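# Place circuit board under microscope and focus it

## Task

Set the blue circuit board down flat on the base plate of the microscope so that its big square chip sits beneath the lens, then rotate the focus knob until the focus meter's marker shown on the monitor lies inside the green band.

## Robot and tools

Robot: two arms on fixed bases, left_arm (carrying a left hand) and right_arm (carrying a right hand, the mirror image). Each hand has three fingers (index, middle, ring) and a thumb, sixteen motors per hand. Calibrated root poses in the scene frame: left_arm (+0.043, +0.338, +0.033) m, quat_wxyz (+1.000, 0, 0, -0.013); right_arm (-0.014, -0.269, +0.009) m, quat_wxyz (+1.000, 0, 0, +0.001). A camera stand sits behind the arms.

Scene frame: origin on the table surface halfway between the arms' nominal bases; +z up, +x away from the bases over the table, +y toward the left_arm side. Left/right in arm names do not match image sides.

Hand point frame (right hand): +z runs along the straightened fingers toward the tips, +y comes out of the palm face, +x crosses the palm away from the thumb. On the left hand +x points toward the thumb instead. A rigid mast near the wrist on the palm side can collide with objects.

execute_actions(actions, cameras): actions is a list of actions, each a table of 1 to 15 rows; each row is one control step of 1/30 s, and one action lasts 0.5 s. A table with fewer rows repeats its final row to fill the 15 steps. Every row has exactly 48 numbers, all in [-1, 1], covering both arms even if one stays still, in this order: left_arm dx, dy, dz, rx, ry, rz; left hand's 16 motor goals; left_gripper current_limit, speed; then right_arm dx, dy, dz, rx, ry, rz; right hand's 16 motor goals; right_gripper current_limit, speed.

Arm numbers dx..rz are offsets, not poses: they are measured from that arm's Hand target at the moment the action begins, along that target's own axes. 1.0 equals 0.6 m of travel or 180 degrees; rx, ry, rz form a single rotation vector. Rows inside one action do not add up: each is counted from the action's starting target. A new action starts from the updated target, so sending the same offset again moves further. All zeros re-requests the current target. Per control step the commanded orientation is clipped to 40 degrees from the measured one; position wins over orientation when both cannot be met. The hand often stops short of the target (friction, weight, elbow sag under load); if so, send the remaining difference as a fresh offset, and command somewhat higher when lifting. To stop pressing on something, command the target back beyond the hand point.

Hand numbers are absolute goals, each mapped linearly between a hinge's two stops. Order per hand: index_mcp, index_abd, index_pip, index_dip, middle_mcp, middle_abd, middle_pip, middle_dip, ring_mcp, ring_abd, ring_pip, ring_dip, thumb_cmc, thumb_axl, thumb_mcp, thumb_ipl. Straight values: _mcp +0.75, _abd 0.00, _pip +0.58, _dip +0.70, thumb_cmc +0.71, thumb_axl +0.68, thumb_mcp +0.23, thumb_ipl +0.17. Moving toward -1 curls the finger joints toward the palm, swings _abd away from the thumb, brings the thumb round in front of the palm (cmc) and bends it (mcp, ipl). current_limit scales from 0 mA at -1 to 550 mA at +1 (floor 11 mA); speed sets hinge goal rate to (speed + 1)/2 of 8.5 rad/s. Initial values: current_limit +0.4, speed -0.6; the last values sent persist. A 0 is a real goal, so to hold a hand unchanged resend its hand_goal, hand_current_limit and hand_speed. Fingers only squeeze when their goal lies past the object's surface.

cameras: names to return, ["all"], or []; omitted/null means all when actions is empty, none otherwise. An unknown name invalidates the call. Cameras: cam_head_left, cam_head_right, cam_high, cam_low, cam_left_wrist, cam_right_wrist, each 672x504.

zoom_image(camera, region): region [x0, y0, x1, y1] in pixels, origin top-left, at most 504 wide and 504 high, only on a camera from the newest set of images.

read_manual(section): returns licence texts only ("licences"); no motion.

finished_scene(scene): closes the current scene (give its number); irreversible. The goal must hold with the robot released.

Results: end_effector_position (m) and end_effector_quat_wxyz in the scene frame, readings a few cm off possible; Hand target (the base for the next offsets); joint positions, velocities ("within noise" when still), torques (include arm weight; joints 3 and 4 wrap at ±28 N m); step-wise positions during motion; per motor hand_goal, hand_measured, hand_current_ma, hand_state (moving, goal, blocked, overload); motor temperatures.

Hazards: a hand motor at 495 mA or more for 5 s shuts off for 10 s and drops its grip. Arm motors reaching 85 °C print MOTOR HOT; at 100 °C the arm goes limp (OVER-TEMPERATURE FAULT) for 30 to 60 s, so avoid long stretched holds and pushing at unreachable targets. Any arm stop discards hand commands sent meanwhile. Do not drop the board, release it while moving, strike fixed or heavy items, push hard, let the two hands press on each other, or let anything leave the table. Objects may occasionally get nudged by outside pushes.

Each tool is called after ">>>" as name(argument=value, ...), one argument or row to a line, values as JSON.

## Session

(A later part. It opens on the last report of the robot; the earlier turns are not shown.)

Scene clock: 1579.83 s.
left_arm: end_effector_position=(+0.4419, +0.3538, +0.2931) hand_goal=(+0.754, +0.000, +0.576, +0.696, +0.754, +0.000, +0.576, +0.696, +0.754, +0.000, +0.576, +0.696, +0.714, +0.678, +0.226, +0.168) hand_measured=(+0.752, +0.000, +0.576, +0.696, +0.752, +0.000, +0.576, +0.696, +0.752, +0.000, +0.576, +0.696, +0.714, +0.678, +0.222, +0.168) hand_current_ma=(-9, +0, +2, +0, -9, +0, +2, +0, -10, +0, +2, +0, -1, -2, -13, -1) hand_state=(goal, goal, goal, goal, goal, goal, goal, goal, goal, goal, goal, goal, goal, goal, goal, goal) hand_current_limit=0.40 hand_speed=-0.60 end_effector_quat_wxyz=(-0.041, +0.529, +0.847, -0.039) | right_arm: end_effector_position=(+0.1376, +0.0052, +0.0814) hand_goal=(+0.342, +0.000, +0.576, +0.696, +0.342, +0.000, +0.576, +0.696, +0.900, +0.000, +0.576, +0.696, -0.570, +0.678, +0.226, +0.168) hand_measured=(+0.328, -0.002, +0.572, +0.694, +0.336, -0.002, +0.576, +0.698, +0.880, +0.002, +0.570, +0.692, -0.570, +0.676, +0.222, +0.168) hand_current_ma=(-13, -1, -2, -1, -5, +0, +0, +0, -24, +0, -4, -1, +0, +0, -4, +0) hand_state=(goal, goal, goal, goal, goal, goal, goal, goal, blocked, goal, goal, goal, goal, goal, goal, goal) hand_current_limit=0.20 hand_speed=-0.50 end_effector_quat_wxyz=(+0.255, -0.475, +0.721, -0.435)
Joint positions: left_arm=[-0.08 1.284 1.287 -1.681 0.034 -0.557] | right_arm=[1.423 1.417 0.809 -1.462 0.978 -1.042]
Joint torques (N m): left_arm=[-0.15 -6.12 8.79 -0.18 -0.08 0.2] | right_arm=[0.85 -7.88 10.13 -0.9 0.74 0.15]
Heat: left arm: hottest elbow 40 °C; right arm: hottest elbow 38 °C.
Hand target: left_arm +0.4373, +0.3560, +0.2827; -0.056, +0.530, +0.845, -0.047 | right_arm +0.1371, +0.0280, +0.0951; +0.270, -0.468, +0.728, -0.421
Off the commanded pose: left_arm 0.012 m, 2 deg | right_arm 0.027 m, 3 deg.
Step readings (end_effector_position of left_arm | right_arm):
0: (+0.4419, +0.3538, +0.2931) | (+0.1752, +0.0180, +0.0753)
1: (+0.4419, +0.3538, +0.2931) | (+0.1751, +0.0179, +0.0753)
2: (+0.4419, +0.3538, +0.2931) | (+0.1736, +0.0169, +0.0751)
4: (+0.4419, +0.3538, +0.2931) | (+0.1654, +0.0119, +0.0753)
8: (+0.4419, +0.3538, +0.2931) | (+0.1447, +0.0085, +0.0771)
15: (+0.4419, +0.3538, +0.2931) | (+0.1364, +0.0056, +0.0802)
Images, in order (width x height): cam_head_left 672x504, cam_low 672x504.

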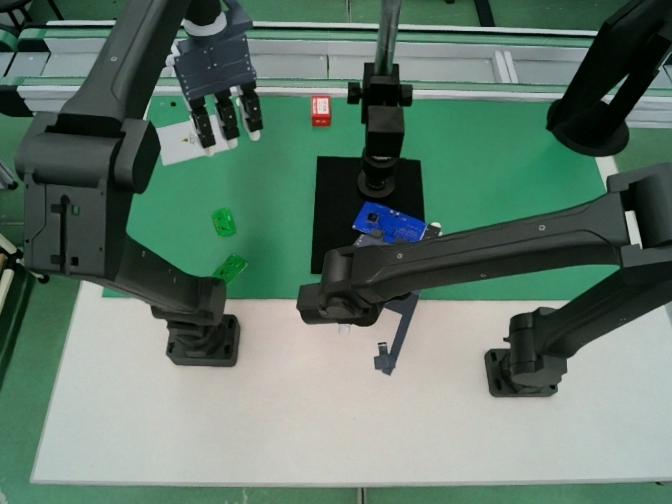

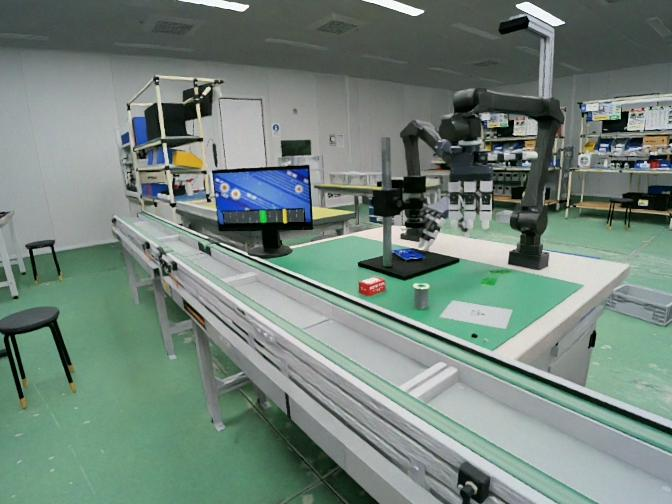

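>>> execute_actions(
  actions=[
    [[0,0,0,0,0,0,0.754,0,0.576,0.696,0.754,0,0.576,0.696,0.754,0,0.576,0.696,0.714,0.678,0.226,0.168,0.4,-0.6,0.03,-0.06,-0.15,0,0,0,0.7,0,0.576,0.696,0.7,0,0.576,0.696,0.754,0,0.576,0.696,0.3,0.678,0.226,0.168,0.2,-0.5]],
  ],
  cameras=["cam_head_left","cam_head_right","cam_low","cam_high"],
)

>>> zoom_image(
  camera="cam_head_left",
  region=[345, 165, 430, 245],
)

>>> zoom_image(
  camera="cam_head_right",
  region=[345, 165, 430, 245],
)

>>> zoom_image(
  camera="cam_low",
  region=[385, 205, 445, 270],
)

>>> zoom_image(
  camera="cam_high",
  region=[310, 150, 450, 300],
)

Scene clock: 1586.87 s.
left_arm: end_effector_position=(+0.4419, +0.3538, +0.2931) hand_goal=(+0.754, +0.000, +0.576, +0.696, +0.754, +0.000, +0.576, +0.696, +0.754, +0.000, +0.576, +0.696, +0.714, +0.678, +0.226, +0.168) hand_measured=(+0.752, +0.000, +0.576, +0.696, +0.752, +0.000, +0.576, +0.696, +0.752, +0.000, +0.576, +0.696, +0.714, +0.678, +0.222, +0.168) hand_current_ma=(-9, +0, +2, +0, -9, +0, +2, +0, -10, +0, +2, +0, -1, -2, -13, -1) hand_state=(goal, goal, goal, goal, goal, goal, goal, goal, goal, goal, goal, goal, goal, goal, goal, goal) hand_current_limit=0.40 hand_speed=-0.60 end_effector_quat_wxyz=(-0.041, +0.529, +0.847, -0.039) | right_arm: end_effector_position=(+0.0802, +0.0188, +0.1540) hand_goal=(+0.700, +0.000, +0.576, +0.696, +0.700, +0.000, +0.576, +0.696, +0.754, +0.000, +0.576, +0.696, +0.300, +0.678, +0.226, +0.168) hand_measured=(+0.680, -0.002, +0.572, +0.694, +0.680, -0.002, +0.576, +0.698, +0.746, +0.002, +0.570, +0.692, +0.286, +0.676, +0.222, +0.168) hand_current_ma=(-24, +0, -2, -1, -23, +0, +0, +0, -5, +0, -4, -1, -12, +0, -4, +0) hand_state=(goal, goal, goal, goal, goal, goal, goal, goal, goal, goal, goal, goal, goal, goal, goal, goal) hand_current_limit=0.20 hand_speed=-0.50 end_effector_quat_wxyz=(+0.268, -0.508, +0.725, -0.379)
Joint positions: left_arm=[-0.08 1.284 1.287 -1.681 0.034 -0.557] | right_arm=[1.58 1.266 0.91 -1.682 0.88 -0.988]
Joint torques (N m): left_arm=[-0.09 -6.01 8.75 -0.17 -0.09 0.19] | right_arm=[0.85 -7 11.22 -0.81 0.74 0.2]
Heat: left arm: hottest elbow 40 °C; right arm: hottest elbow 39 °C.
Hand target: left_arm +0.4373, +0.3560, +0.2827; -0.056, +0.530, +0.845, -0.047 | right_arm +0.0751, +0.0366, +0.1712; +0.270, -0.468, +0.728, -0.421
Off the commanded pose: left_arm 0.012 m, 2 deg | right_arm 0.025 m, 7 deg.
joint sent to its limit (right arm) — joint 4 (wrist pitch), lower limit. The joint targets are off in orientation, not in position.
Step readings (end_effector_position of left_arm | right_arm):
0: (+0.4419, +0.3538, +0.2931) | (+0.1376, +0.0052, +0.0814)
1: (+0.4419, +0.3538, +0.2931) | (+0.1372, +0.0050, +0.0815)
2: (+0.4419, +0.3538, +0.2931) | (+0.1336, +0.0038, +0.0830)
4: (+0.4419, +0.3538, +0.2931) | (+0.1199, -0.0004, +0.0918)
8: (+0.4419, +0.3538, +0.2931) | (+0.0918, +0.0087, +0.1230)
15: (+0.4419, +0.3538, +0.2931) | (+0.0811, +0.0193, +0.1542)
Images, in order (width x height): cam_head_left 672x504, cam_head_right 672x504, cam_high 672x504, cam_low 672x504.

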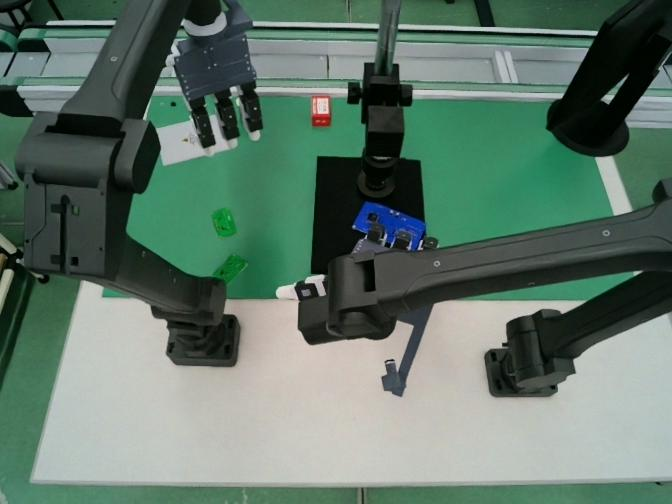

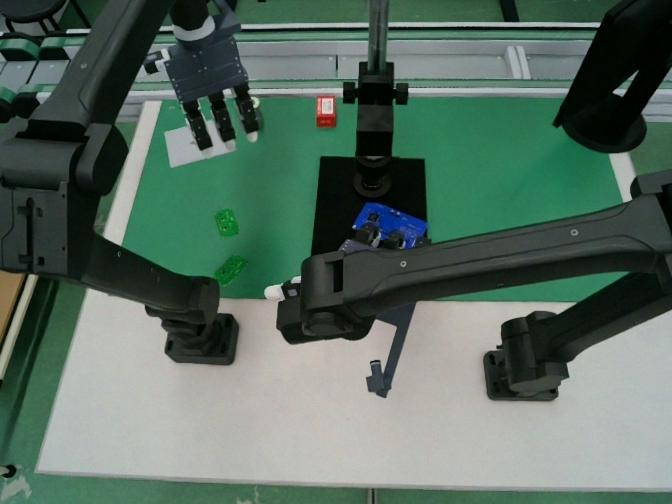

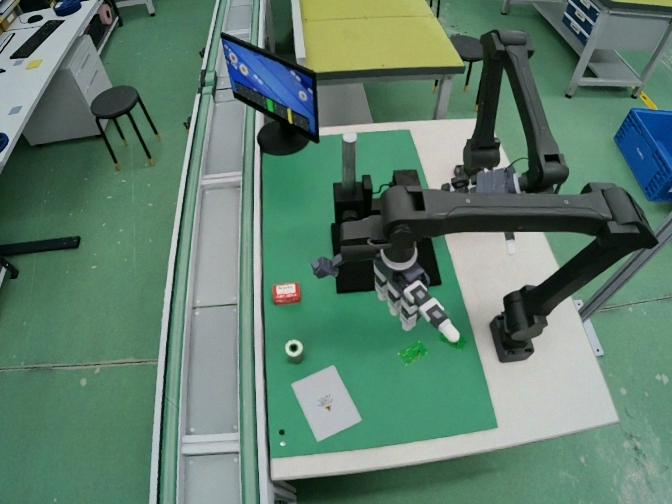

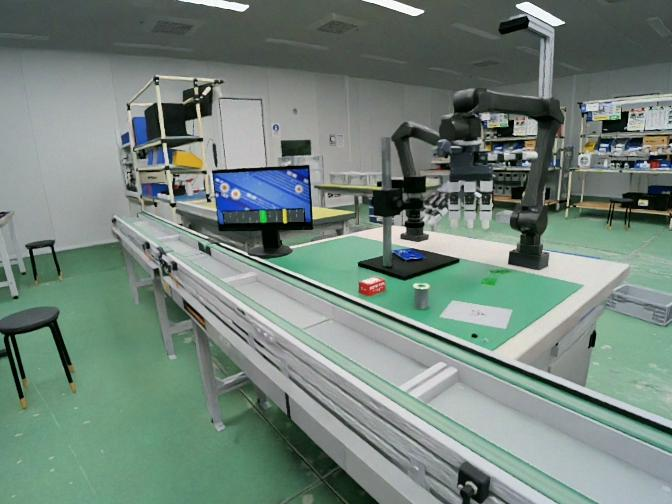

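Scaled by 5.929.

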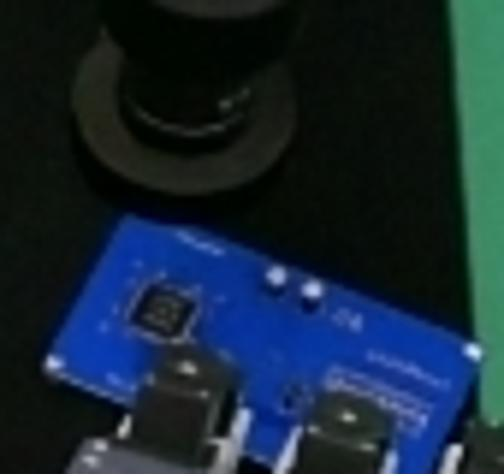

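Scaled by 5.929.

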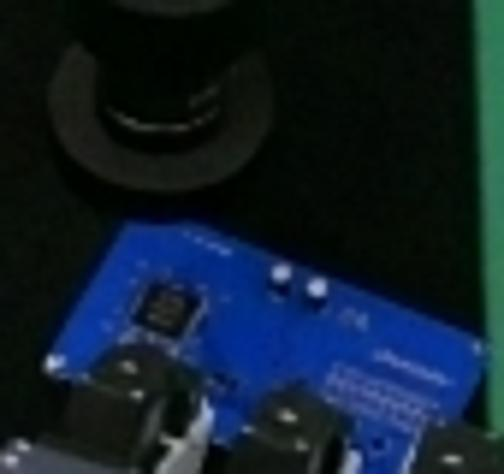

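Scaled by 7.754.

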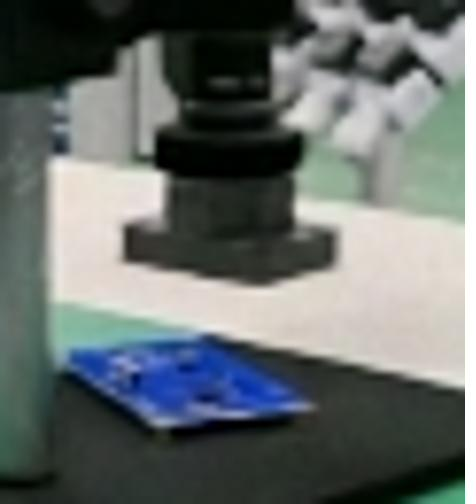

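Scaled by 3.360.

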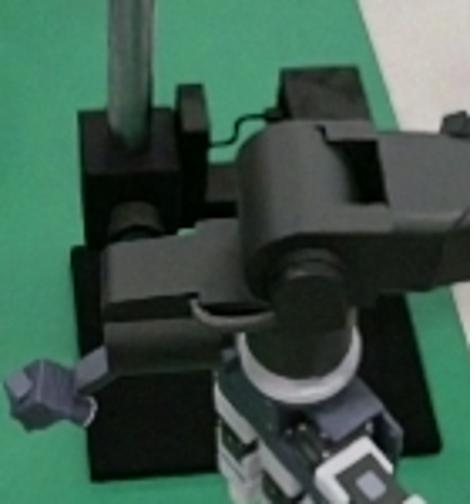

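>>> execute_actions(
  actions=[],
  cameras=["cam_head_left","cam_head_right","cam_low","cam_left_wrist"],
)

Scene clock: 1606.20 s.
left_arm: end_effector_position=(+0.4419, +0.3538, +0.2931) hand_goal=(+0.754, +0.000, +0.576, +0.696, +0.754, +0.000, +0.576, +0.696, +0.754, +0.000, +0.576, +0.696, +0.714, +0.678, +0.226, +0.168) hand_measured=(+0.752, +0.000, +0.576, +0.696, +0.752, +0.000, +0.576, +0.696, +0.752, +0.000, +0.576, +0.696, +0.714, +0.678, +0.222, +0.168) hand_current_ma=(-9, +0, +2, +0, -9, +0, +2, +0, -10, +0, +2, +0, -1, -2, -13, -1) hand_state=(goal, goal, goal, goal, goal, goal, goal, goal, goal, goal, goal, goal, goal, goal, goal, goal) hand_current_limit=0.40 hand_speed=-0.60 end_effector_quat_wxyz=(-0.041, +0.529, +0.847, -0.039) | right_arm: end_effector_position=(+0.0802, +0.0188, +0.1540) hand_goal=(+0.700, +0.000, +0.576, +0.696, +0.700, +0.000, +0.576, +0.696, +0.754, +0.000, +0.576, +0.696, +0.300, +0.678, +0.226, +0.168) hand_measured=(+0.680, -0.002, +0.572, +0.694, +0.680, -0.002, +0.576, +0.698, +0.746, +0.002, +0.570, +0.692, +0.286, +0.676, +0.222, +0.168) hand_current_ma=(-24, +0, -2, -1, -23, +0, +0, +0, -5, +0, -4, -1, -12, +0, -4, +0) hand_state=(goal, goal, goal, goal, goal, goal, goal, goal, goal, goal, goal, goal, goal, goal, goal, goal) hand_current_limit=0.20 hand_speed=-0.50 end_effector_quat_wxyz=(+0.268, -0.508, +0.725, -0.379)
Joint positions: left_arm=[-0.08 1.284 1.287 -1.681 0.034 -0.557] | right_arm=[1.58 1.266 0.91 -1.682 0.88 -0.988]
Joint velocities: within noise
Joint torques (N m): left_arm=[-0.15 -6.12 8.79 -0.16 -0.09 0.19] | right_arm=[0.91 -6.95 11.18 -0.8 0.75 0.2]
Motor temperatures (°C): left_arm=[22 25 40 22 24 24] | right_arm=[22 26 41 22 27 24]
Heat: left arm: hottest elbow 40 °C; right arm: hottest elbow 41 °C.
Hand target: left_arm +0.4373, +0.3560, +0.2827; -0.056, +0.530, +0.845, -0.047 | right_arm +0.0751, +0.0366, +0.1712; +0.270, -0.468, +0.728, -0.421
Off the commanded pose: left_arm 0.012 m, 2 deg | right_arm 0.025 m, 7 deg.
Images, in order (width x height): cam_head_left 672x504, cam_head_right 672x504, cam_low 672x504, cam_left_wrist 672x504.

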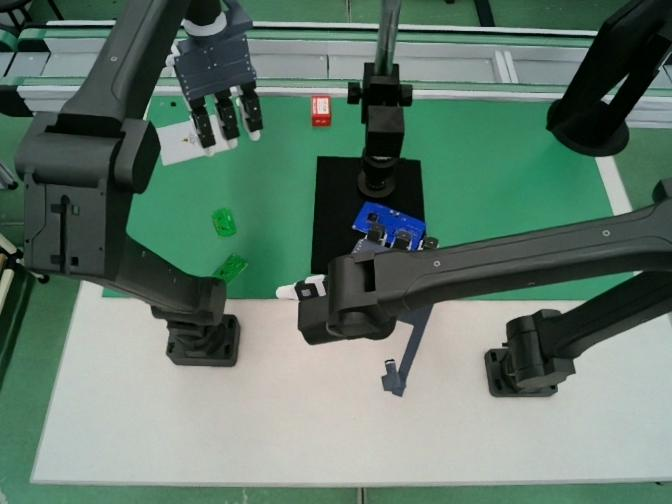

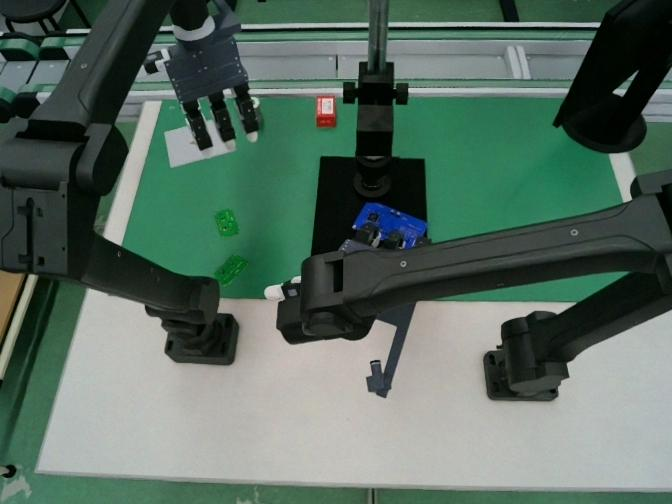

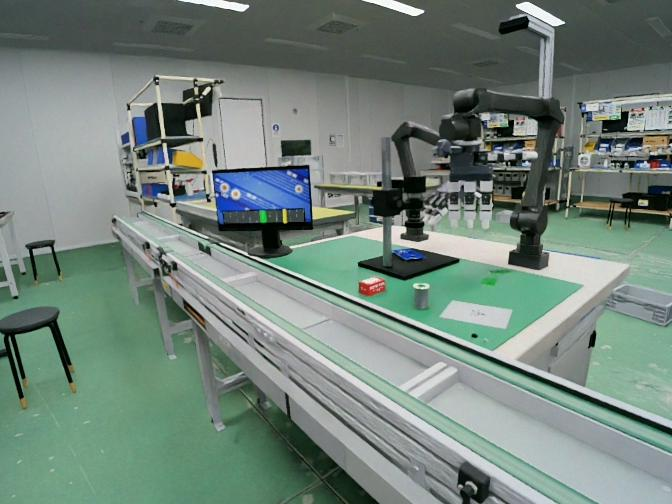

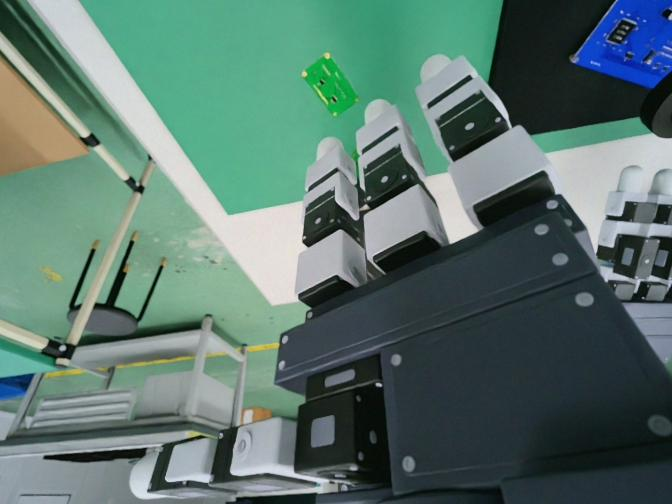

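>>> zoom_image(
  camera="cam_head_left",
  region=[320, 50, 440, 140],
)

>>> zoom_image(
  camera="cam_low",
  region=[340, 130, 460, 220],
)

>>> zoom_image(
  camera="cam_low",
  region=[200, 160, 330, 240],
)

Scaled by 4.200.

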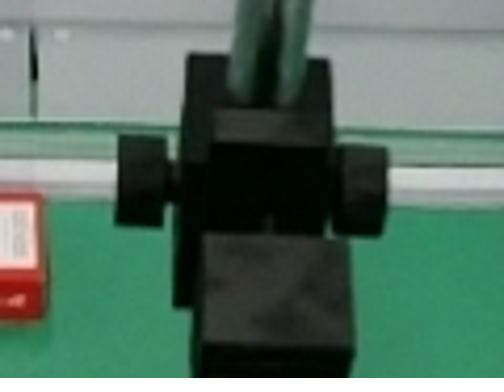

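Scaled by 4.200.

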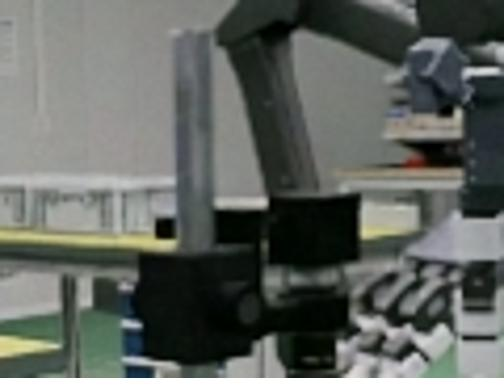

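Scaled by 3.877.

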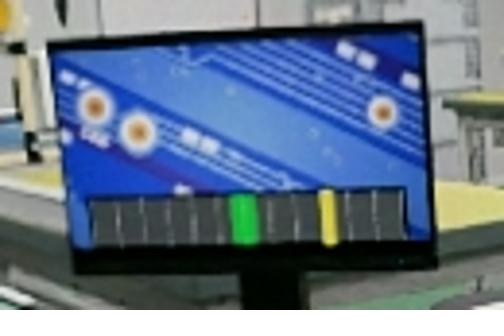

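>>> zoom_image(
  camera="cam_head_right",
  region=[320, 50, 440, 140],
)

>>> zoom_image(
  camera="cam_low",
  region=[350, 180, 470, 290],
)

Scaled by 4.200.

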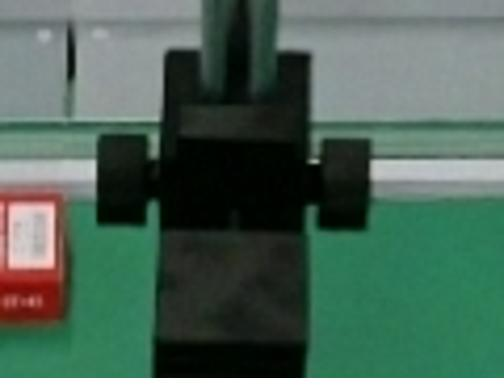

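Scaled by 4.200.

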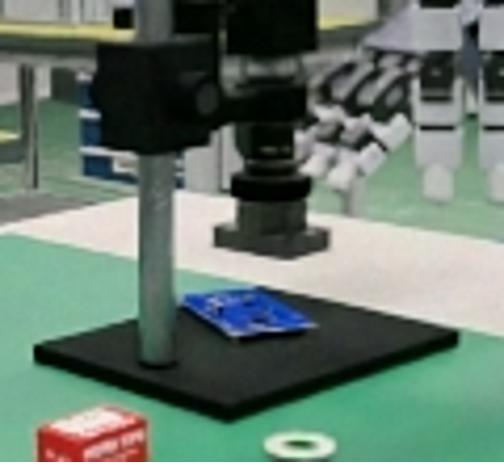

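>>> execute_actions(
  actions=[
    [[0.004,-0.012,-0.0825,0.008,-0.025,-0.176,0.754,0,0.576,0.696,0.754,0,0.576,0.696,0.754,0,0.576,0.696,0.714,0.678,0.226,0.168,0.4,-0.6,0,0,0,0,0,0,0.7,0,0.576,0.696,0.7,0,0.576,0.696,0.754,0,0.576,0.696,0.3,0.678,0.226,0.168,0.2,-0.5]],
    [[0,0,0,0,-0.025,-0.176,0.754,0,0.576,0.696,0.754,0,0.576,0.696,0.754,0,0.576,0.696,0.714,0.678,0.226,0.168,0.4,-0.6,0,0,0,0,0,0,0.7,0,0.576,0.696,0.7,0,0.576,0.696,0.754,0,0.576,0.696,0.3,0.678,0.226,0.168,0.2,-0.5]],
  ],
  cameras=["cam_head_left"],
)

Scene clock: 1675.90 s.
left_arm: end_effector_position=(+0.4236, +0.3536, +0.3175) hand_goal=(+0.754, +0.000, +0.576, +0.696, +0.754, +0.000, +0.576, +0.696, +0.754, +0.000, +0.576, +0.696, +0.714, +0.678, +0.226, +0.168) hand_measured=(+0.750, +0.000, +0.576, +0.696, +0.752, +0.000, +0.576, +0.696, +0.752, +0.000, +0.576, +0.696, +0.712, +0.678, +0.222, +0.168) hand_current_ma=(-10, +0, +2, +0, -9, +0, +2, +0, -9, +0, +2, +0, -4, -2, -14, -1) hand_state=(goal, goal, goal, goal, goal, goal, goal, goal, goal, goal, goal, goal, goal, goal, goal, goal) hand_current_limit=0.40 hand_speed=-0.60 end_effector_quat_wxyz=(-0.035, +0.012, +0.998, -0.059) | right_arm: end_effector_position=(+0.0801, +0.0187, +0.1539) hand_goal=(+0.700, +0.000, +0.576, +0.696, +0.700, +0.000, +0.576, +0.696, +0.754, +0.000, +0.576, +0.696, +0.300, +0.678, +0.226, +0.168) hand_measured=(+0.680, -0.002, +0.572, +0.694, +0.680, -0.002, +0.576, +0.698, +0.746, +0.002, +0.570, +0.692, +0.286, +0.676, +0.222, +0.168) hand_current_ma=(-24, +0, -2, -1, -23, +0, +0, +0, -5, +0, -4, -1, -12, +0, -4, +0) hand_state=(goal, goal, goal, goal, goal, goal, goal, goal, goal, goal, goal, goal, goal, goal, goal, goal) hand_current_limit=0.20 hand_speed=-0.50 end_effector_quat_wxyz=(+0.268, -0.508, +0.725, -0.379)
Joint positions: left_arm=[-0.091 1.441 1.502 -1.691 0.125 -1.66] | right_arm=[1.58 1.266 0.91 -1.682 0.88 -0.988]
Joint torques (N m): left_arm=[0.09 -8.23 14.5 0.02 -0.01 -0.01] | right_arm=[0.91 -7.06 11.18 -0.81 0.74 0.19]
Heat: left arm: hottest elbow 40 °C; right arm: hottest elbow 44 °C.
Hand target: left_arm +0.4369, +0.3559, +0.3329; -0.018, +0.002, +0.998, -0.058 | right_arm +0.0752, +0.0366, +0.1712; +0.270, -0.468, +0.728, -0.421
Off the commanded pose: left_arm 0.020 m, 2 deg | right_arm 0.025 m, 7 deg.
joint sent to its limit (right arm) — joint 4 (wrist pitch), lower limit. The joint targets are off in orientation, not in position.
Step readings (end_effector_position of left_arm | right_arm):
0: (+0.4419, +0.3538, +0.2931) | (+0.0802, +0.0188, +0.1540)
1: (+0.4416, +0.3535, +0.2930) | (+0.0802, +0.0188, +0.1540)
2: (+0.4392, +0.3531, +0.2923) | (+0.0802, +0.0188, +0.1540)
4: (+0.4325, +0.3517, +0.2915) | (+0.0801, +0.0187, +0.1539)
8: (+0.4272, +0.3518, +0.3024) | (+0.0801, +0.0187, +0.1539)
15: (+0.4282, +0.3569, +0.3191) | (+0.0801, +0.0187, +0.1539)
16: (+0.4275, +0.3574, +0.3188) | (+0.0801, +0.0187, +0.1539)
17: (+0.4257, +0.3566, +0.3179) | (+0.0801, +0.0187, +0.1539)
19: (+0.4259, +0.3535, +0.3177) | (+0.0801, +0.0187, +0.1539)
23: (+0.4319, +0.3506, +0.3174) | (+0.0801, +0.0187, +0.1539)
30: (+0.4268, +0.3534, +0.3128) | (+0.0801, +0.0187, +0.1539)
Images, in order (width x height): cam_head_left 672x504.

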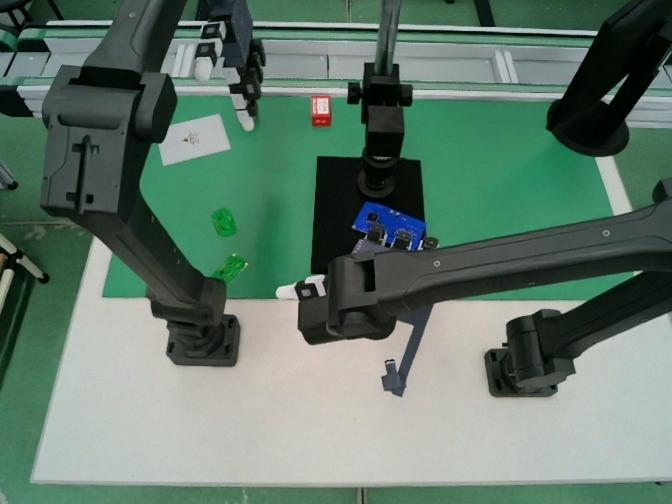

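>>> execute_actions(
  actions=[
    [[0,0,0,0.15,0,0,0.754,0,0.576,0.696,0.754,0,0.576,0.696,0.754,0,0.576,0.696,0.714,0.678,0.226,0.168,0.4,-0.6,0,0,0,0,0,0,0.7,0,0.576,0.696,0.7,0,0.576,0.696,0.754,0,0.576,0.696,0.3,0.678,0.226,0.168,0.2,-0.5]],
    [[0,0,0,0.15,0,0,0.754,0,0.576,0.696,1,0,1,1,1,0,1,1,0.714,0.678,0.226,0.168,0.4,-0.6,0,0,0,0,0,0,0.7,0,0.576,0.696,0.7,0,0.576,0.696,0.754,0,0.576,0.696,0.3,0.678,0.226,0.168,0.2,-0.5]],
  ],
  cameras=["cam_head_left"],
)

Scene clock: 1684.17 s.
left_arm: end_effector_position=(+0.4402, +0.3591, +0.3403) hand_goal=(+0.754, +0.000, +0.576, +0.696, +1.000, +0.000, +1.000, +1.000, +1.000, +0.000, +1.000, +1.000, +0.714, +0.678, +0.226, +0.168) hand_measured=(+0.744, +0.000, +0.574, +0.696, +0.980, +0.000, +0.994, +0.996, +0.980, +0.000, +0.992, +0.998, +0.708, +0.678, +0.222, +0.168) hand_current_ma=(-38, +0, -3, +0, -79, +0, -21, -10, -81, +0, -27, -9, -18, -2, -14, -1) hand_state=(goal, goal, goal, goal, goal, goal, goal, goal, blocked, goal, goal, goal, goal, goal, goal, goal) hand_current_limit=0.40 hand_speed=-0.60 end_effector_quat_wxyz=(+0.093, -0.066, +0.881, -0.459) | right_arm: end_effector_position=(+0.0801, +0.0187, +0.1539) hand_goal=(+0.700, +0.000, +0.576, +0.696, +0.700, +0.000, +0.576, +0.696, +0.754, +0.000, +0.576, +0.696, +0.300, +0.678, +0.226, +0.168) hand_measured=(+0.680, -0.002, +0.572, +0.694, +0.680, -0.002, +0.576, +0.698, +0.746, +0.002, +0.570, +0.692, +0.286, +0.676, +0.222, +0.168) hand_current_ma=(-24, +0, -2, -1, -23, +0, +0, +0, -5, +0, -4, -1, -12, +0, -4, +0) hand_state=(goal, goal, goal, goal, goal, goal, goal, goal, goal, goal, goal, goal, goal, goal, goal, goal) hand_current_limit=0.20 hand_speed=-0.50 end_effector_quat_wxyz=(+0.268, -0.508, +0.725, -0.379)
Joint positions: left_arm=[0.32 1.393 1.485 -1.692 0.975 -1.41] | right_arm=[1.58 1.266 0.91 -1.682 0.88 -0.988]
Joint torques (N m): left_arm=[-1.14 -8.23 8.75 0.06 1.05 0.17] | right_arm=[0.79 -7.06 11.19 -0.8 0.74 0.18]
Heat: left arm: hottest elbow 41 °C; right arm: hottest elbow 44 °C.
Hand target: left_arm +0.4368, +0.3559, +0.3329; -0.017, -0.007, +0.863, -0.505 | right_arm +0.0752, +0.0366, +0.1712; +0.270, -0.468, +0.728, -0.421
Off the commanded pose: left_arm 0.009 m, 15 deg | right_arm 0.025 m, 7 deg.
joint sent to its limit (left arm) — joint 4 (wrist pitch), lower limit. The joint targets are off in orientation, not in position.
joint sent to its limit (right arm) — joint 4 (wrist pitch), lower limit. The joint targets are off in orientation, not in position.
Step readings (end_effector_position of left_arm | right_arm):
0: (+0.4236, +0.3536, +0.3175) | (+0.0801, +0.0187, +0.1539)
1: (+0.4234, +0.3522, +0.3168) | (+0.0801, +0.0187, +0.1539)
2: (+0.4223, +0.3443, +0.3134) | (+0.0801, +0.0187, +0.1539)
4: (+0.4217, +0.3306, +0.3084) | (+0.0801, +0.0187, +0.1539)
8: (+0.4245, +0.3456, +0.3116) | (+0.0801, +0.0187, +0.1539)
15: (+0.4259, +0.3576, +0.3175) | (+0.0801, +0.0187, +0.1539)
16: (+0.4266, +0.3552, +0.3178) | (+0.0801, +0.0187, +0.1539)
17: (+0.4284, +0.3470, +0.3193) | (+0.0801, +0.0187, +0.1539)
19: (+0.4342, +0.3318, +0.3270) | (+0.0801, +0.0187, +0.1539)
23: (+0.4408, +0.3474, +0.3414) | (+0.0801, +0.0187, +0.1539)
30: (+0.4402, +0.3596, +0.3412) | (+0.0801, +0.0187, +0.1539)
Images, in order (width x height): cam_head_left 672x504.

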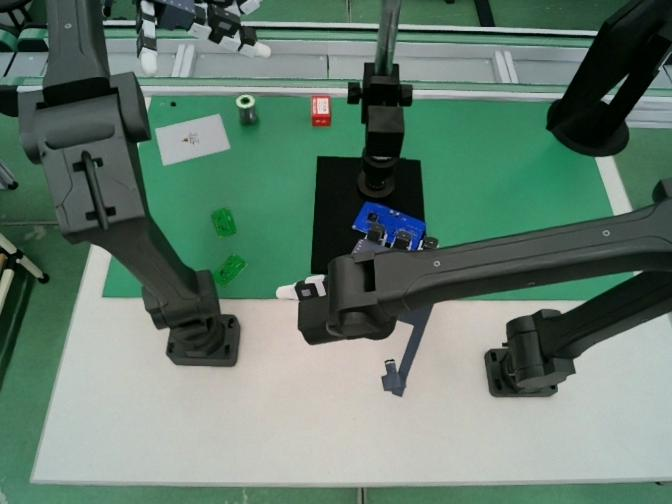

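>>> execute_actions(
  actions=[
    [[-0.032,-0.0645,0.157,0,0,0,0.754,0,0.576,0.696,1,0,1,1,1,0,1,1,0.714,0.678,0.226,0.168,0.2,-0.4,0,0,0,0,0,0,0.7,0,0.576,0.696,0.7,0,0.576,0.696,0.754,0,0.576,0.696,0.3,0.678,0.226,0.168,0.2,-0.5]],
    [[0,0,0,0,0,0,0.754,0,0.576,0.696,0.98,0,0.98,0.98,0.98,0,0.98,0.98,0.714,0.678,0.226,0.168,0.2,-0.4,0,0,0,0,0,0,0.7,0,0.576,0.696,0.7,0,0.576,0.696,0.754,0,0.576,0.696,0.3,0.678,0.226,0.168,0.2,-0.5]],
  ],
  cameras=["cam_head_left","cam_low"],
)

>>> zoom_image(
  camera="cam_head_left",
  region=[250, 10, 430, 145],
)

>>> zoom_image(
  camera="cam_low",
  region=[340, 130, 480, 235],
)

Scene clock: 1697.93 s.
left_arm: end_effector_position=(+0.4475, +0.2517, +0.3096) hand_goal=(+0.754, +0.000, +0.576, +0.696, +0.980, +0.000, +0.980, +0.980, +0.980, +0.000, +0.980, +0.980, +0.714, +0.678, +0.226, +0.168) hand_measured=(+0.744, +0.000, +0.574, +0.696, +0.972, +0.000, +0.980, +0.982, +0.972, +0.000, +0.980, +0.982, +0.708, +0.678, +0.222, +0.168) hand_current_ma=(-38, +0, -3, +0, -31, +0, +1, +7, -32, +0, +1, +6, -22, -2, -14, -1) hand_state=(goal, goal, goal, goal, goal, goal, goal, goal, goal, goal, goal, goal, goal, goal, goal, goal) hand_current_limit=0.20 hand_speed=-0.40 end_effector_quat_wxyz=(-0.017, -0.010, +0.864, -0.503) | right_arm: end_effector_position=(+0.0801, +0.0187, +0.1539) hand_goal=(+0.700, +0.000, +0.576, +0.696, +0.700, +0.000, +0.576, +0.696, +0.754, +0.000, +0.576, +0.696, +0.300, +0.678, +0.226, +0.168) hand_measured=(+0.680, -0.002, +0.572, +0.694, +0.680, -0.002, +0.576, +0.698, +0.746, +0.002, +0.570, +0.692, +0.286, +0.676, +0.222, +0.168) hand_current_ma=(-24, +0, -2, -1, -23, +0, +0, +0, -5, +0, -4, -1, -12, +0, -4, +0) hand_state=(goal, goal, goal, goal, goal, goal, goal, goal, goal, goal, goal, goal, goal, goal, goal, goal) hand_current_limit=0.20 hand_speed=-0.50 end_effector_quat_wxyz=(+0.268, -0.508, +0.725, -0.379)
Joint positions: left_arm=[0.079 1.498 1.485 -1.692 1.049 -1.462] | right_arm=[1.58 1.266 0.91 -1.682 0.88 -0.988]
Joint torques (N m): left_arm=[-0.09 -9.47 12.68 -0.12 1.08 -0.05] | right_arm=[0.91 -7.24 11.12 -0.84 0.74 0.19]
Heat: left arm: hottest elbow 40 °C; right arm: hottest elbow 44 °C.
Hand target: left_arm +0.4550, +0.2548, +0.3197; -0.017, -0.007, +0.863, -0.505 | right_arm +0.0752, +0.0366, +0.1712; +0.270, -0.468, +0.728, -0.421
Off the commanded pose: left_arm 0.013 m, 0 deg | right_arm 0.025 m, 7 deg.
joint sent to its limit (left arm) — joint 4 (wrist pitch), lower limit. The joint targets still meet the commanded pose.
joint sent to its limit (right arm) — joint 4 (wrist pitch), lower limit. The joint targets are off in orientation, not in position.
Step readings (end_effector_position of left_arm | right_arm):
0: (+0.4402, +0.3591, +0.3403) | (+0.0801, +0.0187, +0.1539)
1: (+0.4403, +0.3583, +0.3404) | (+0.0801, +0.0187, +0.1539)
2: (+0.4408, +0.3546, +0.3406) | (+0.0801, +0.0187, +0.1539)
4: (+0.4424, +0.3339, +0.3402) | (+0.0801, +0.0187, +0.1539)
8: (+0.4434, +0.2752, +0.3303) | (+0.0801, +0.0187, +0.1539)
15: (+0.4473, +0.2507, +0.3100) | (+0.0801, +0.0187, +0.1539)
16: (+0.4476, +0.2512, +0.3094) | (+0.0801, +0.0187, +0.1539)
17: (+0.4477, +0.2514, +0.3093) | (+0.0801, +0.0187, +0.1539)
19: (+0.4477, +0.2517, +0.3095) | (+0.0801, +0.0187, +0.1539)
23: (+0.4476, +0.2517, +0.3096) | (+0.0801, +0.0187, +0.1539)
30: (+0.4475, +0.2517, +0.3096) | (+0.0801, +0.0187, +0.1539)
Images, in order (width x height): cam_head_left 672x504, cam_low 672x504.

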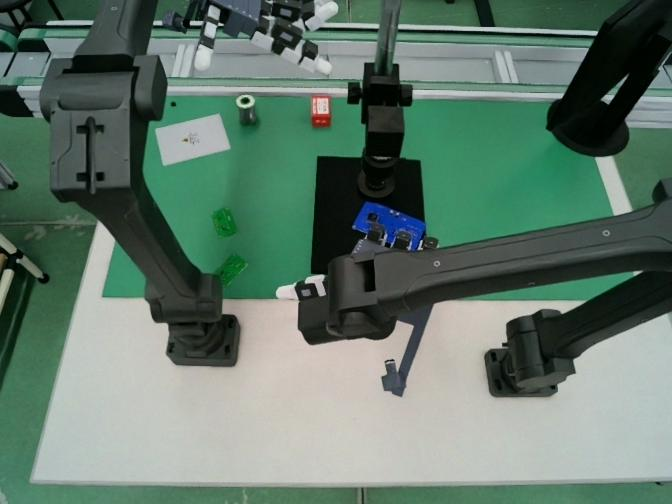

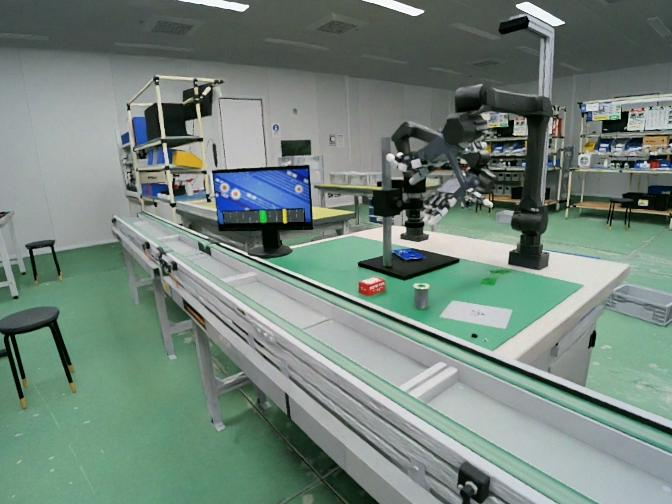

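Scaled by 2.800.

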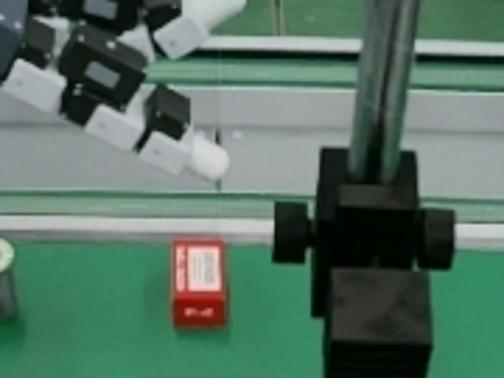

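Scaled by 3.600.

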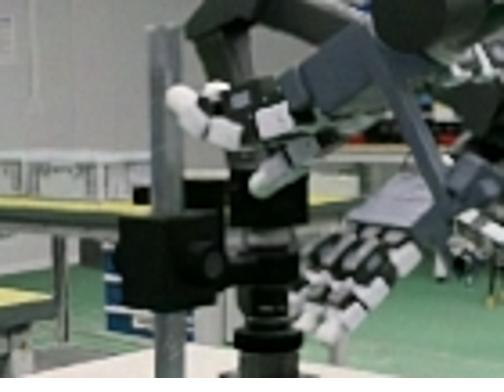

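>>> execute_actions(
  actions=[
    [[-0.0458,-0.0278,0.0893,0,0,0,0.754,0,0.576,0.696,0.98,0,0.98,0.98,0.98,0,0.98,0.98,0.714,0.678,0.226,0.168,0.2,-0.4,0,0,0,0,0,0,0.7,0,0.576,0.696,0.7,0,0.576,0.696,0.754,0,0.576,0.696,0.3,0.678,0.226,0.168,0.2,-0.5]],
  ],
  cameras=["cam_head_left","cam_low","cam_head_right"],
)

>>> zoom_image(
  camera="cam_head_left",
  region=[290, 30, 420, 130],
)

>>> zoom_image(
  camera="cam_low",
  region=[360, 150, 460, 225],
)

Scene clock: 1709.83 s.
left_arm: end_effector_position=(+0.4650, +0.1982, +0.2922) hand_goal=(+0.754, +0.000, +0.576, +0.696, +0.980, +0.000, +0.980, +0.980, +0.980, +0.000, +0.980, +0.980, +0.714, +0.678, +0.226, +0.168) hand_measured=(+0.744, +0.000, +0.574, +0.696, +0.972, +0.000, +0.980, +0.982, +0.972, +0.000, +0.980, +0.982, +0.708, +0.678, +0.222, +0.168) hand_current_ma=(-38, +0, -3, +0, -31, +0, +0, +7, -32, +0, +0, +6, -22, -2, -13, -1) hand_state=(goal, goal, goal, goal, goal, goal, goal, goal, goal, goal, goal, goal, goal, goal, goal, goal) hand_current_limit=0.20 hand_speed=-0.40 end_effector_quat_wxyz=(-0.040, -0.013, +0.862, -0.505) | right_arm: end_effector_position=(+0.0801, +0.0187, +0.1539) hand_goal=(+0.700, +0.000, +0.576, +0.696, +0.700, +0.000, +0.576, +0.696, +0.754, +0.000, +0.576, +0.696, +0.300, +0.678, +0.226, +0.168) hand_measured=(+0.680, -0.002, +0.572, +0.694, +0.680, -0.002, +0.576, +0.698, +0.746, +0.002, +0.570, +0.692, +0.286, +0.676, +0.222, +0.168) hand_current_ma=(-24, +0, -2, -1, -23, +0, +0, +0, -5, +0, -4, -1, -12, +0, -4, +0) hand_state=(goal, goal, goal, goal, goal, goal, goal, goal, goal, goal, goal, goal, goal, goal, goal, goal) hand_current_limit=0.20 hand_speed=-0.50 end_effector_quat_wxyz=(+0.268, -0.508, +0.725, -0.379)
Joint positions: left_arm=[-0.039 1.542 1.485 -1.511 1.063 -1.668] | right_arm=[1.58 1.266 0.91 -1.682 0.88 -0.988]
Joint torques (N m): left_arm=[-0.15 -10.23 14.22 0.83 0.97 -0.05] | right_arm=[0.67 -7.18 11.18 -0.83 0.74 0.19]
Heat: left arm: hottest elbow 41 °C; right arm: hottest elbow 45 °C.
Hand target: left_arm +0.4818, +0.1997, +0.3070; -0.017, -0.007, +0.863, -0.505 | right_arm +0.0752, +0.0366, +0.1712; +0.270, -0.468, +0.728, -0.421
Off the commanded pose: left_arm 0.022 m, 3 deg | right_arm 0.025 m, 7 deg.
joint sent to its limit (right arm) — joint 4 (wrist pitch), lower limit. The joint targets are off in orientation, not in position.
Step readings (end_effector_position of left_arm | right_arm):
0: (+0.4475, +0.2517, +0.3096) | (+0.0801, +0.0187, +0.1539)
1: (+0.4475, +0.2515, +0.3097) | (+0.0801, +0.0187, +0.1539)
2: (+0.4485, +0.2500, +0.3098) | (+0.0801, +0.0187, +0.1539)
4: (+0.4540, +0.2413, +0.3088) | (+0.0801, +0.0187, +0.1539)
8: (+0.4610, +0.2137, +0.3005) | (+0.0801, +0.0187, +0.1539)
15: (+0.4651, +0.1983, +0.2919) | (+0.0801, +0.0187, +0.1539)
Images, in order (width x height): cam_head_left 672x504, cam_head_right 672x504, cam_low 672x504.

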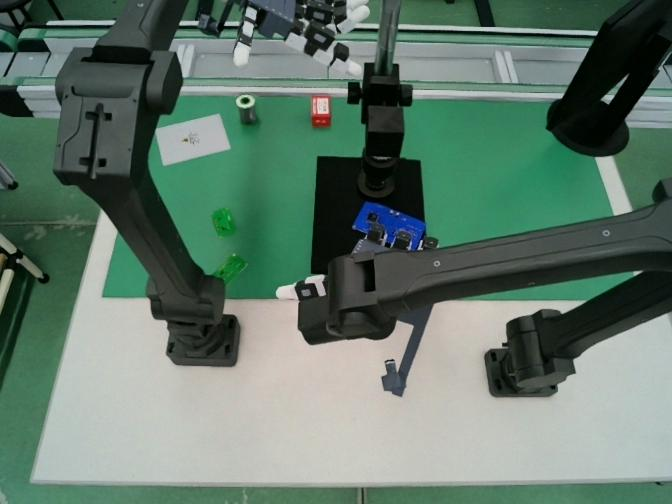

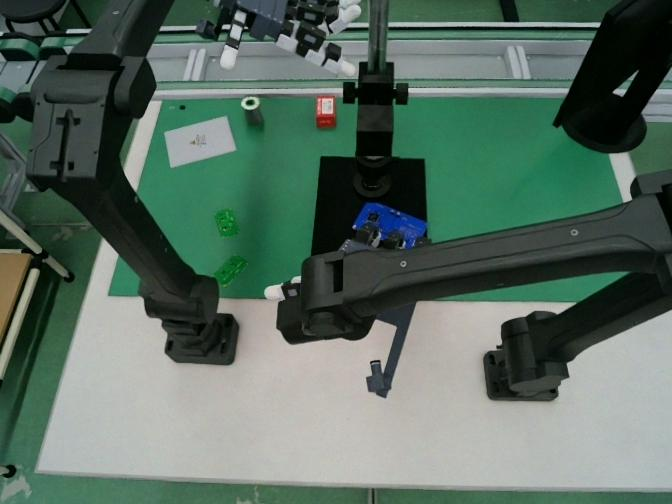

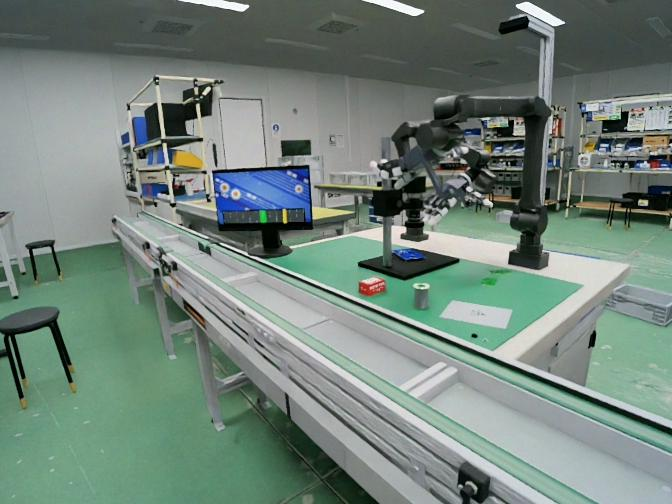

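Scaled by 3.877.

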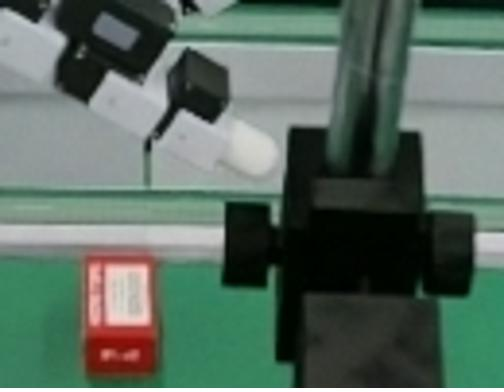

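Scaled by 5.040.

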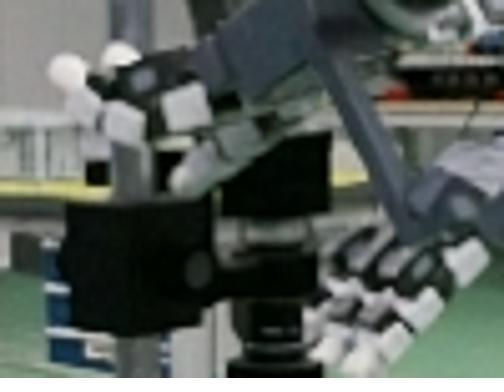

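>>> execute_actions(
  actions=[
    [[-0.006,0.026,0.0146,0,0,0,0.754,-0.2,0.576,0.696,0.98,0,0.98,0.98,0.98,0,0.98,0.98,0.714,0.678,0.226,0.168,0.2,-0.4,0,0,0,0,0,0,0.7,0,0.576,0.696,0.7,0,0.576,0.696,0.754,0,0.576,0.696,0.3,0.678,0.226,0.168,0.2,-0.5]],
  ],
  cameras=["cam_head_left","cam_low"],
)

>>> zoom_image(
  camera="cam_head_left",
  region=[290, 30, 420, 130],
)

>>> zoom_image(
  camera="cam_low",
  region=[360, 150, 460, 225],
)

Scene clock: 1727.53 s.
left_arm: end_effector_position=(+0.4758, +0.1977, +0.2909) hand_goal=(+0.754, -0.200, +0.576, +0.696, +0.980, +0.000, +0.980, +0.980, +0.980, +0.000, +0.980, +0.980, +0.714, +0.678, +0.226, +0.168) hand_measured=(+0.744, -0.196, +0.574, +0.696, +0.972, +0.000, +0.980, +0.982, +0.972, +0.000, +0.980, +0.982, +0.708, +0.678, +0.222, +0.168) hand_current_ma=(-38, +9, -3, +0, -31, +0, +0, +7, -32, +0, +0, +6, -22, -2, -13, -1) hand_state=(goal, goal, goal, goal, goal, goal, goal, goal, goal, goal, goal, goal, goal, goal, goal, goal) hand_current_limit=0.20 hand_speed=-0.40 end_effector_quat_wxyz=(-0.020, -0.003, +0.862, -0.506) | right_arm: end_effector_position=(+0.0801, +0.0187, +0.1539) hand_goal=(+0.700, +0.000, +0.576, +0.696, +0.700, +0.000, +0.576, +0.696, +0.754, +0.000, +0.576, +0.696, +0.300, +0.678, +0.226, +0.168) hand_measured=(+0.680, -0.002, +0.572, +0.694, +0.680, -0.002, +0.576, +0.698, +0.746, +0.002, +0.570, +0.692, +0.286, +0.676, +0.222, +0.168) hand_current_ma=(-24, +0, -2, -1, -23, +0, +0, +0, -5, +0, -4, -1, -12, +0, -4, +0) hand_state=(goal, goal, goal, goal, goal, goal, goal, goal, goal, goal, goal, goal, goal, goal, goal, goal) hand_current_limit=0.20 hand_speed=-0.50 end_effector_quat_wxyz=(+0.268, -0.508, +0.725, -0.379)
Joint positions: left_arm=[-0.039 1.542 1.485 -1.463 1.061 -1.672] | right_arm=[1.58 1.266 0.91 -1.682 0.88 -0.988]
Joint torques (N m): left_arm=[-0.26 -9.64 11.52 0.94 0.95 -0.03] | right_arm=[0.85 -7.06 11.15 -0.84 0.74 0.19]
Heat: left arm: hottest elbow 43 °C; right arm: hottest elbow 45 °C.
Hand target: left_arm +0.4847, +0.1997, +0.2890; -0.017, -0.007, +0.863, -0.505 | right_arm +0.0752, +0.0366, +0.1712; +0.270, -0.468, +0.728, -0.421
Off the commanded pose: left_arm 0.009 m, 1 deg | right_arm 0.025 m, 7 deg.
joint sent to its limit (right arm) — joint 4 (wrist pitch), lower limit. The joint targets are off in orientation, not in position.
Step readings (end_effector_position of left_arm | right_arm):
0: (+0.4649, +0.1981, +0.2922) | (+0.0801, +0.0187, +0.1539)
1: (+0.4650, +0.1981, +0.2922) | (+0.0801, +0.0187, +0.1539)
2: (+0.4660, +0.1981, +0.2920) | (+0.0801, +0.0187, +0.1539)
4: (+0.4693, +0.1980, +0.2916) | (+0.0801, +0.0187, +0.1539)
8: (+0.4741, +0.1978, +0.2910) | (+0.0801, +0.0187, +0.1539)
15: (+0.4756, +0.1977, +0.2909) | (+0.0801, +0.0187, +0.1539)
Images, in order (width x height): cam_head_left 672x504, cam_low 672x504.

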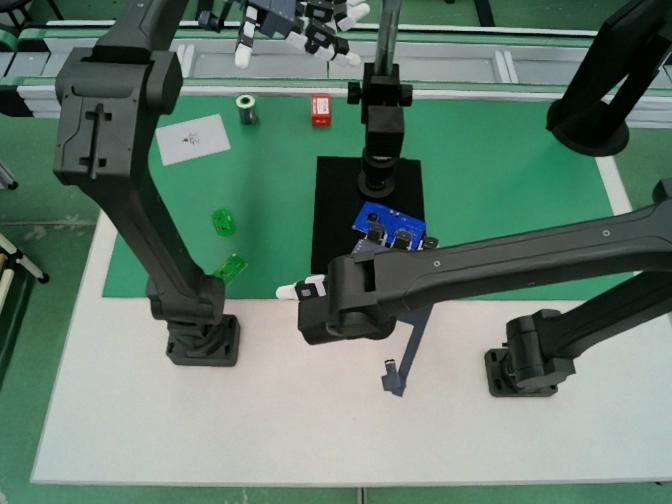

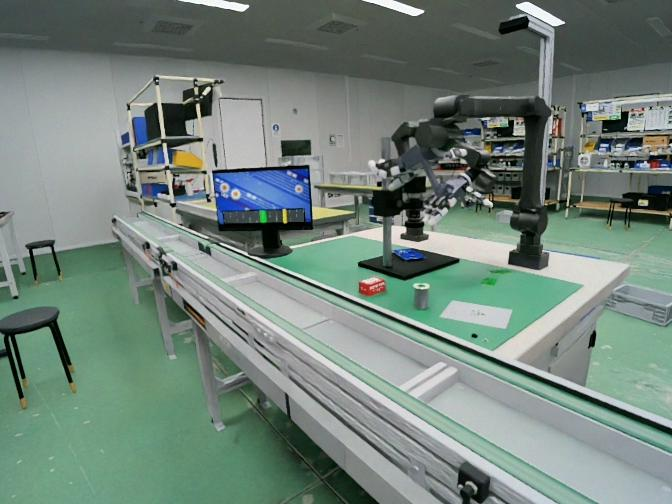

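Scaled by 3.877.

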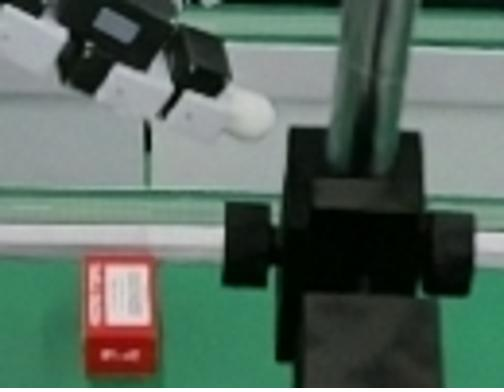

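Scaled by 5.040.

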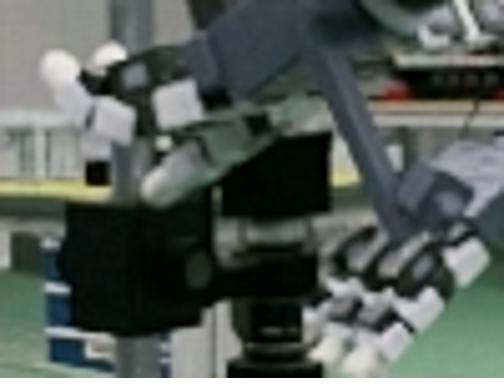

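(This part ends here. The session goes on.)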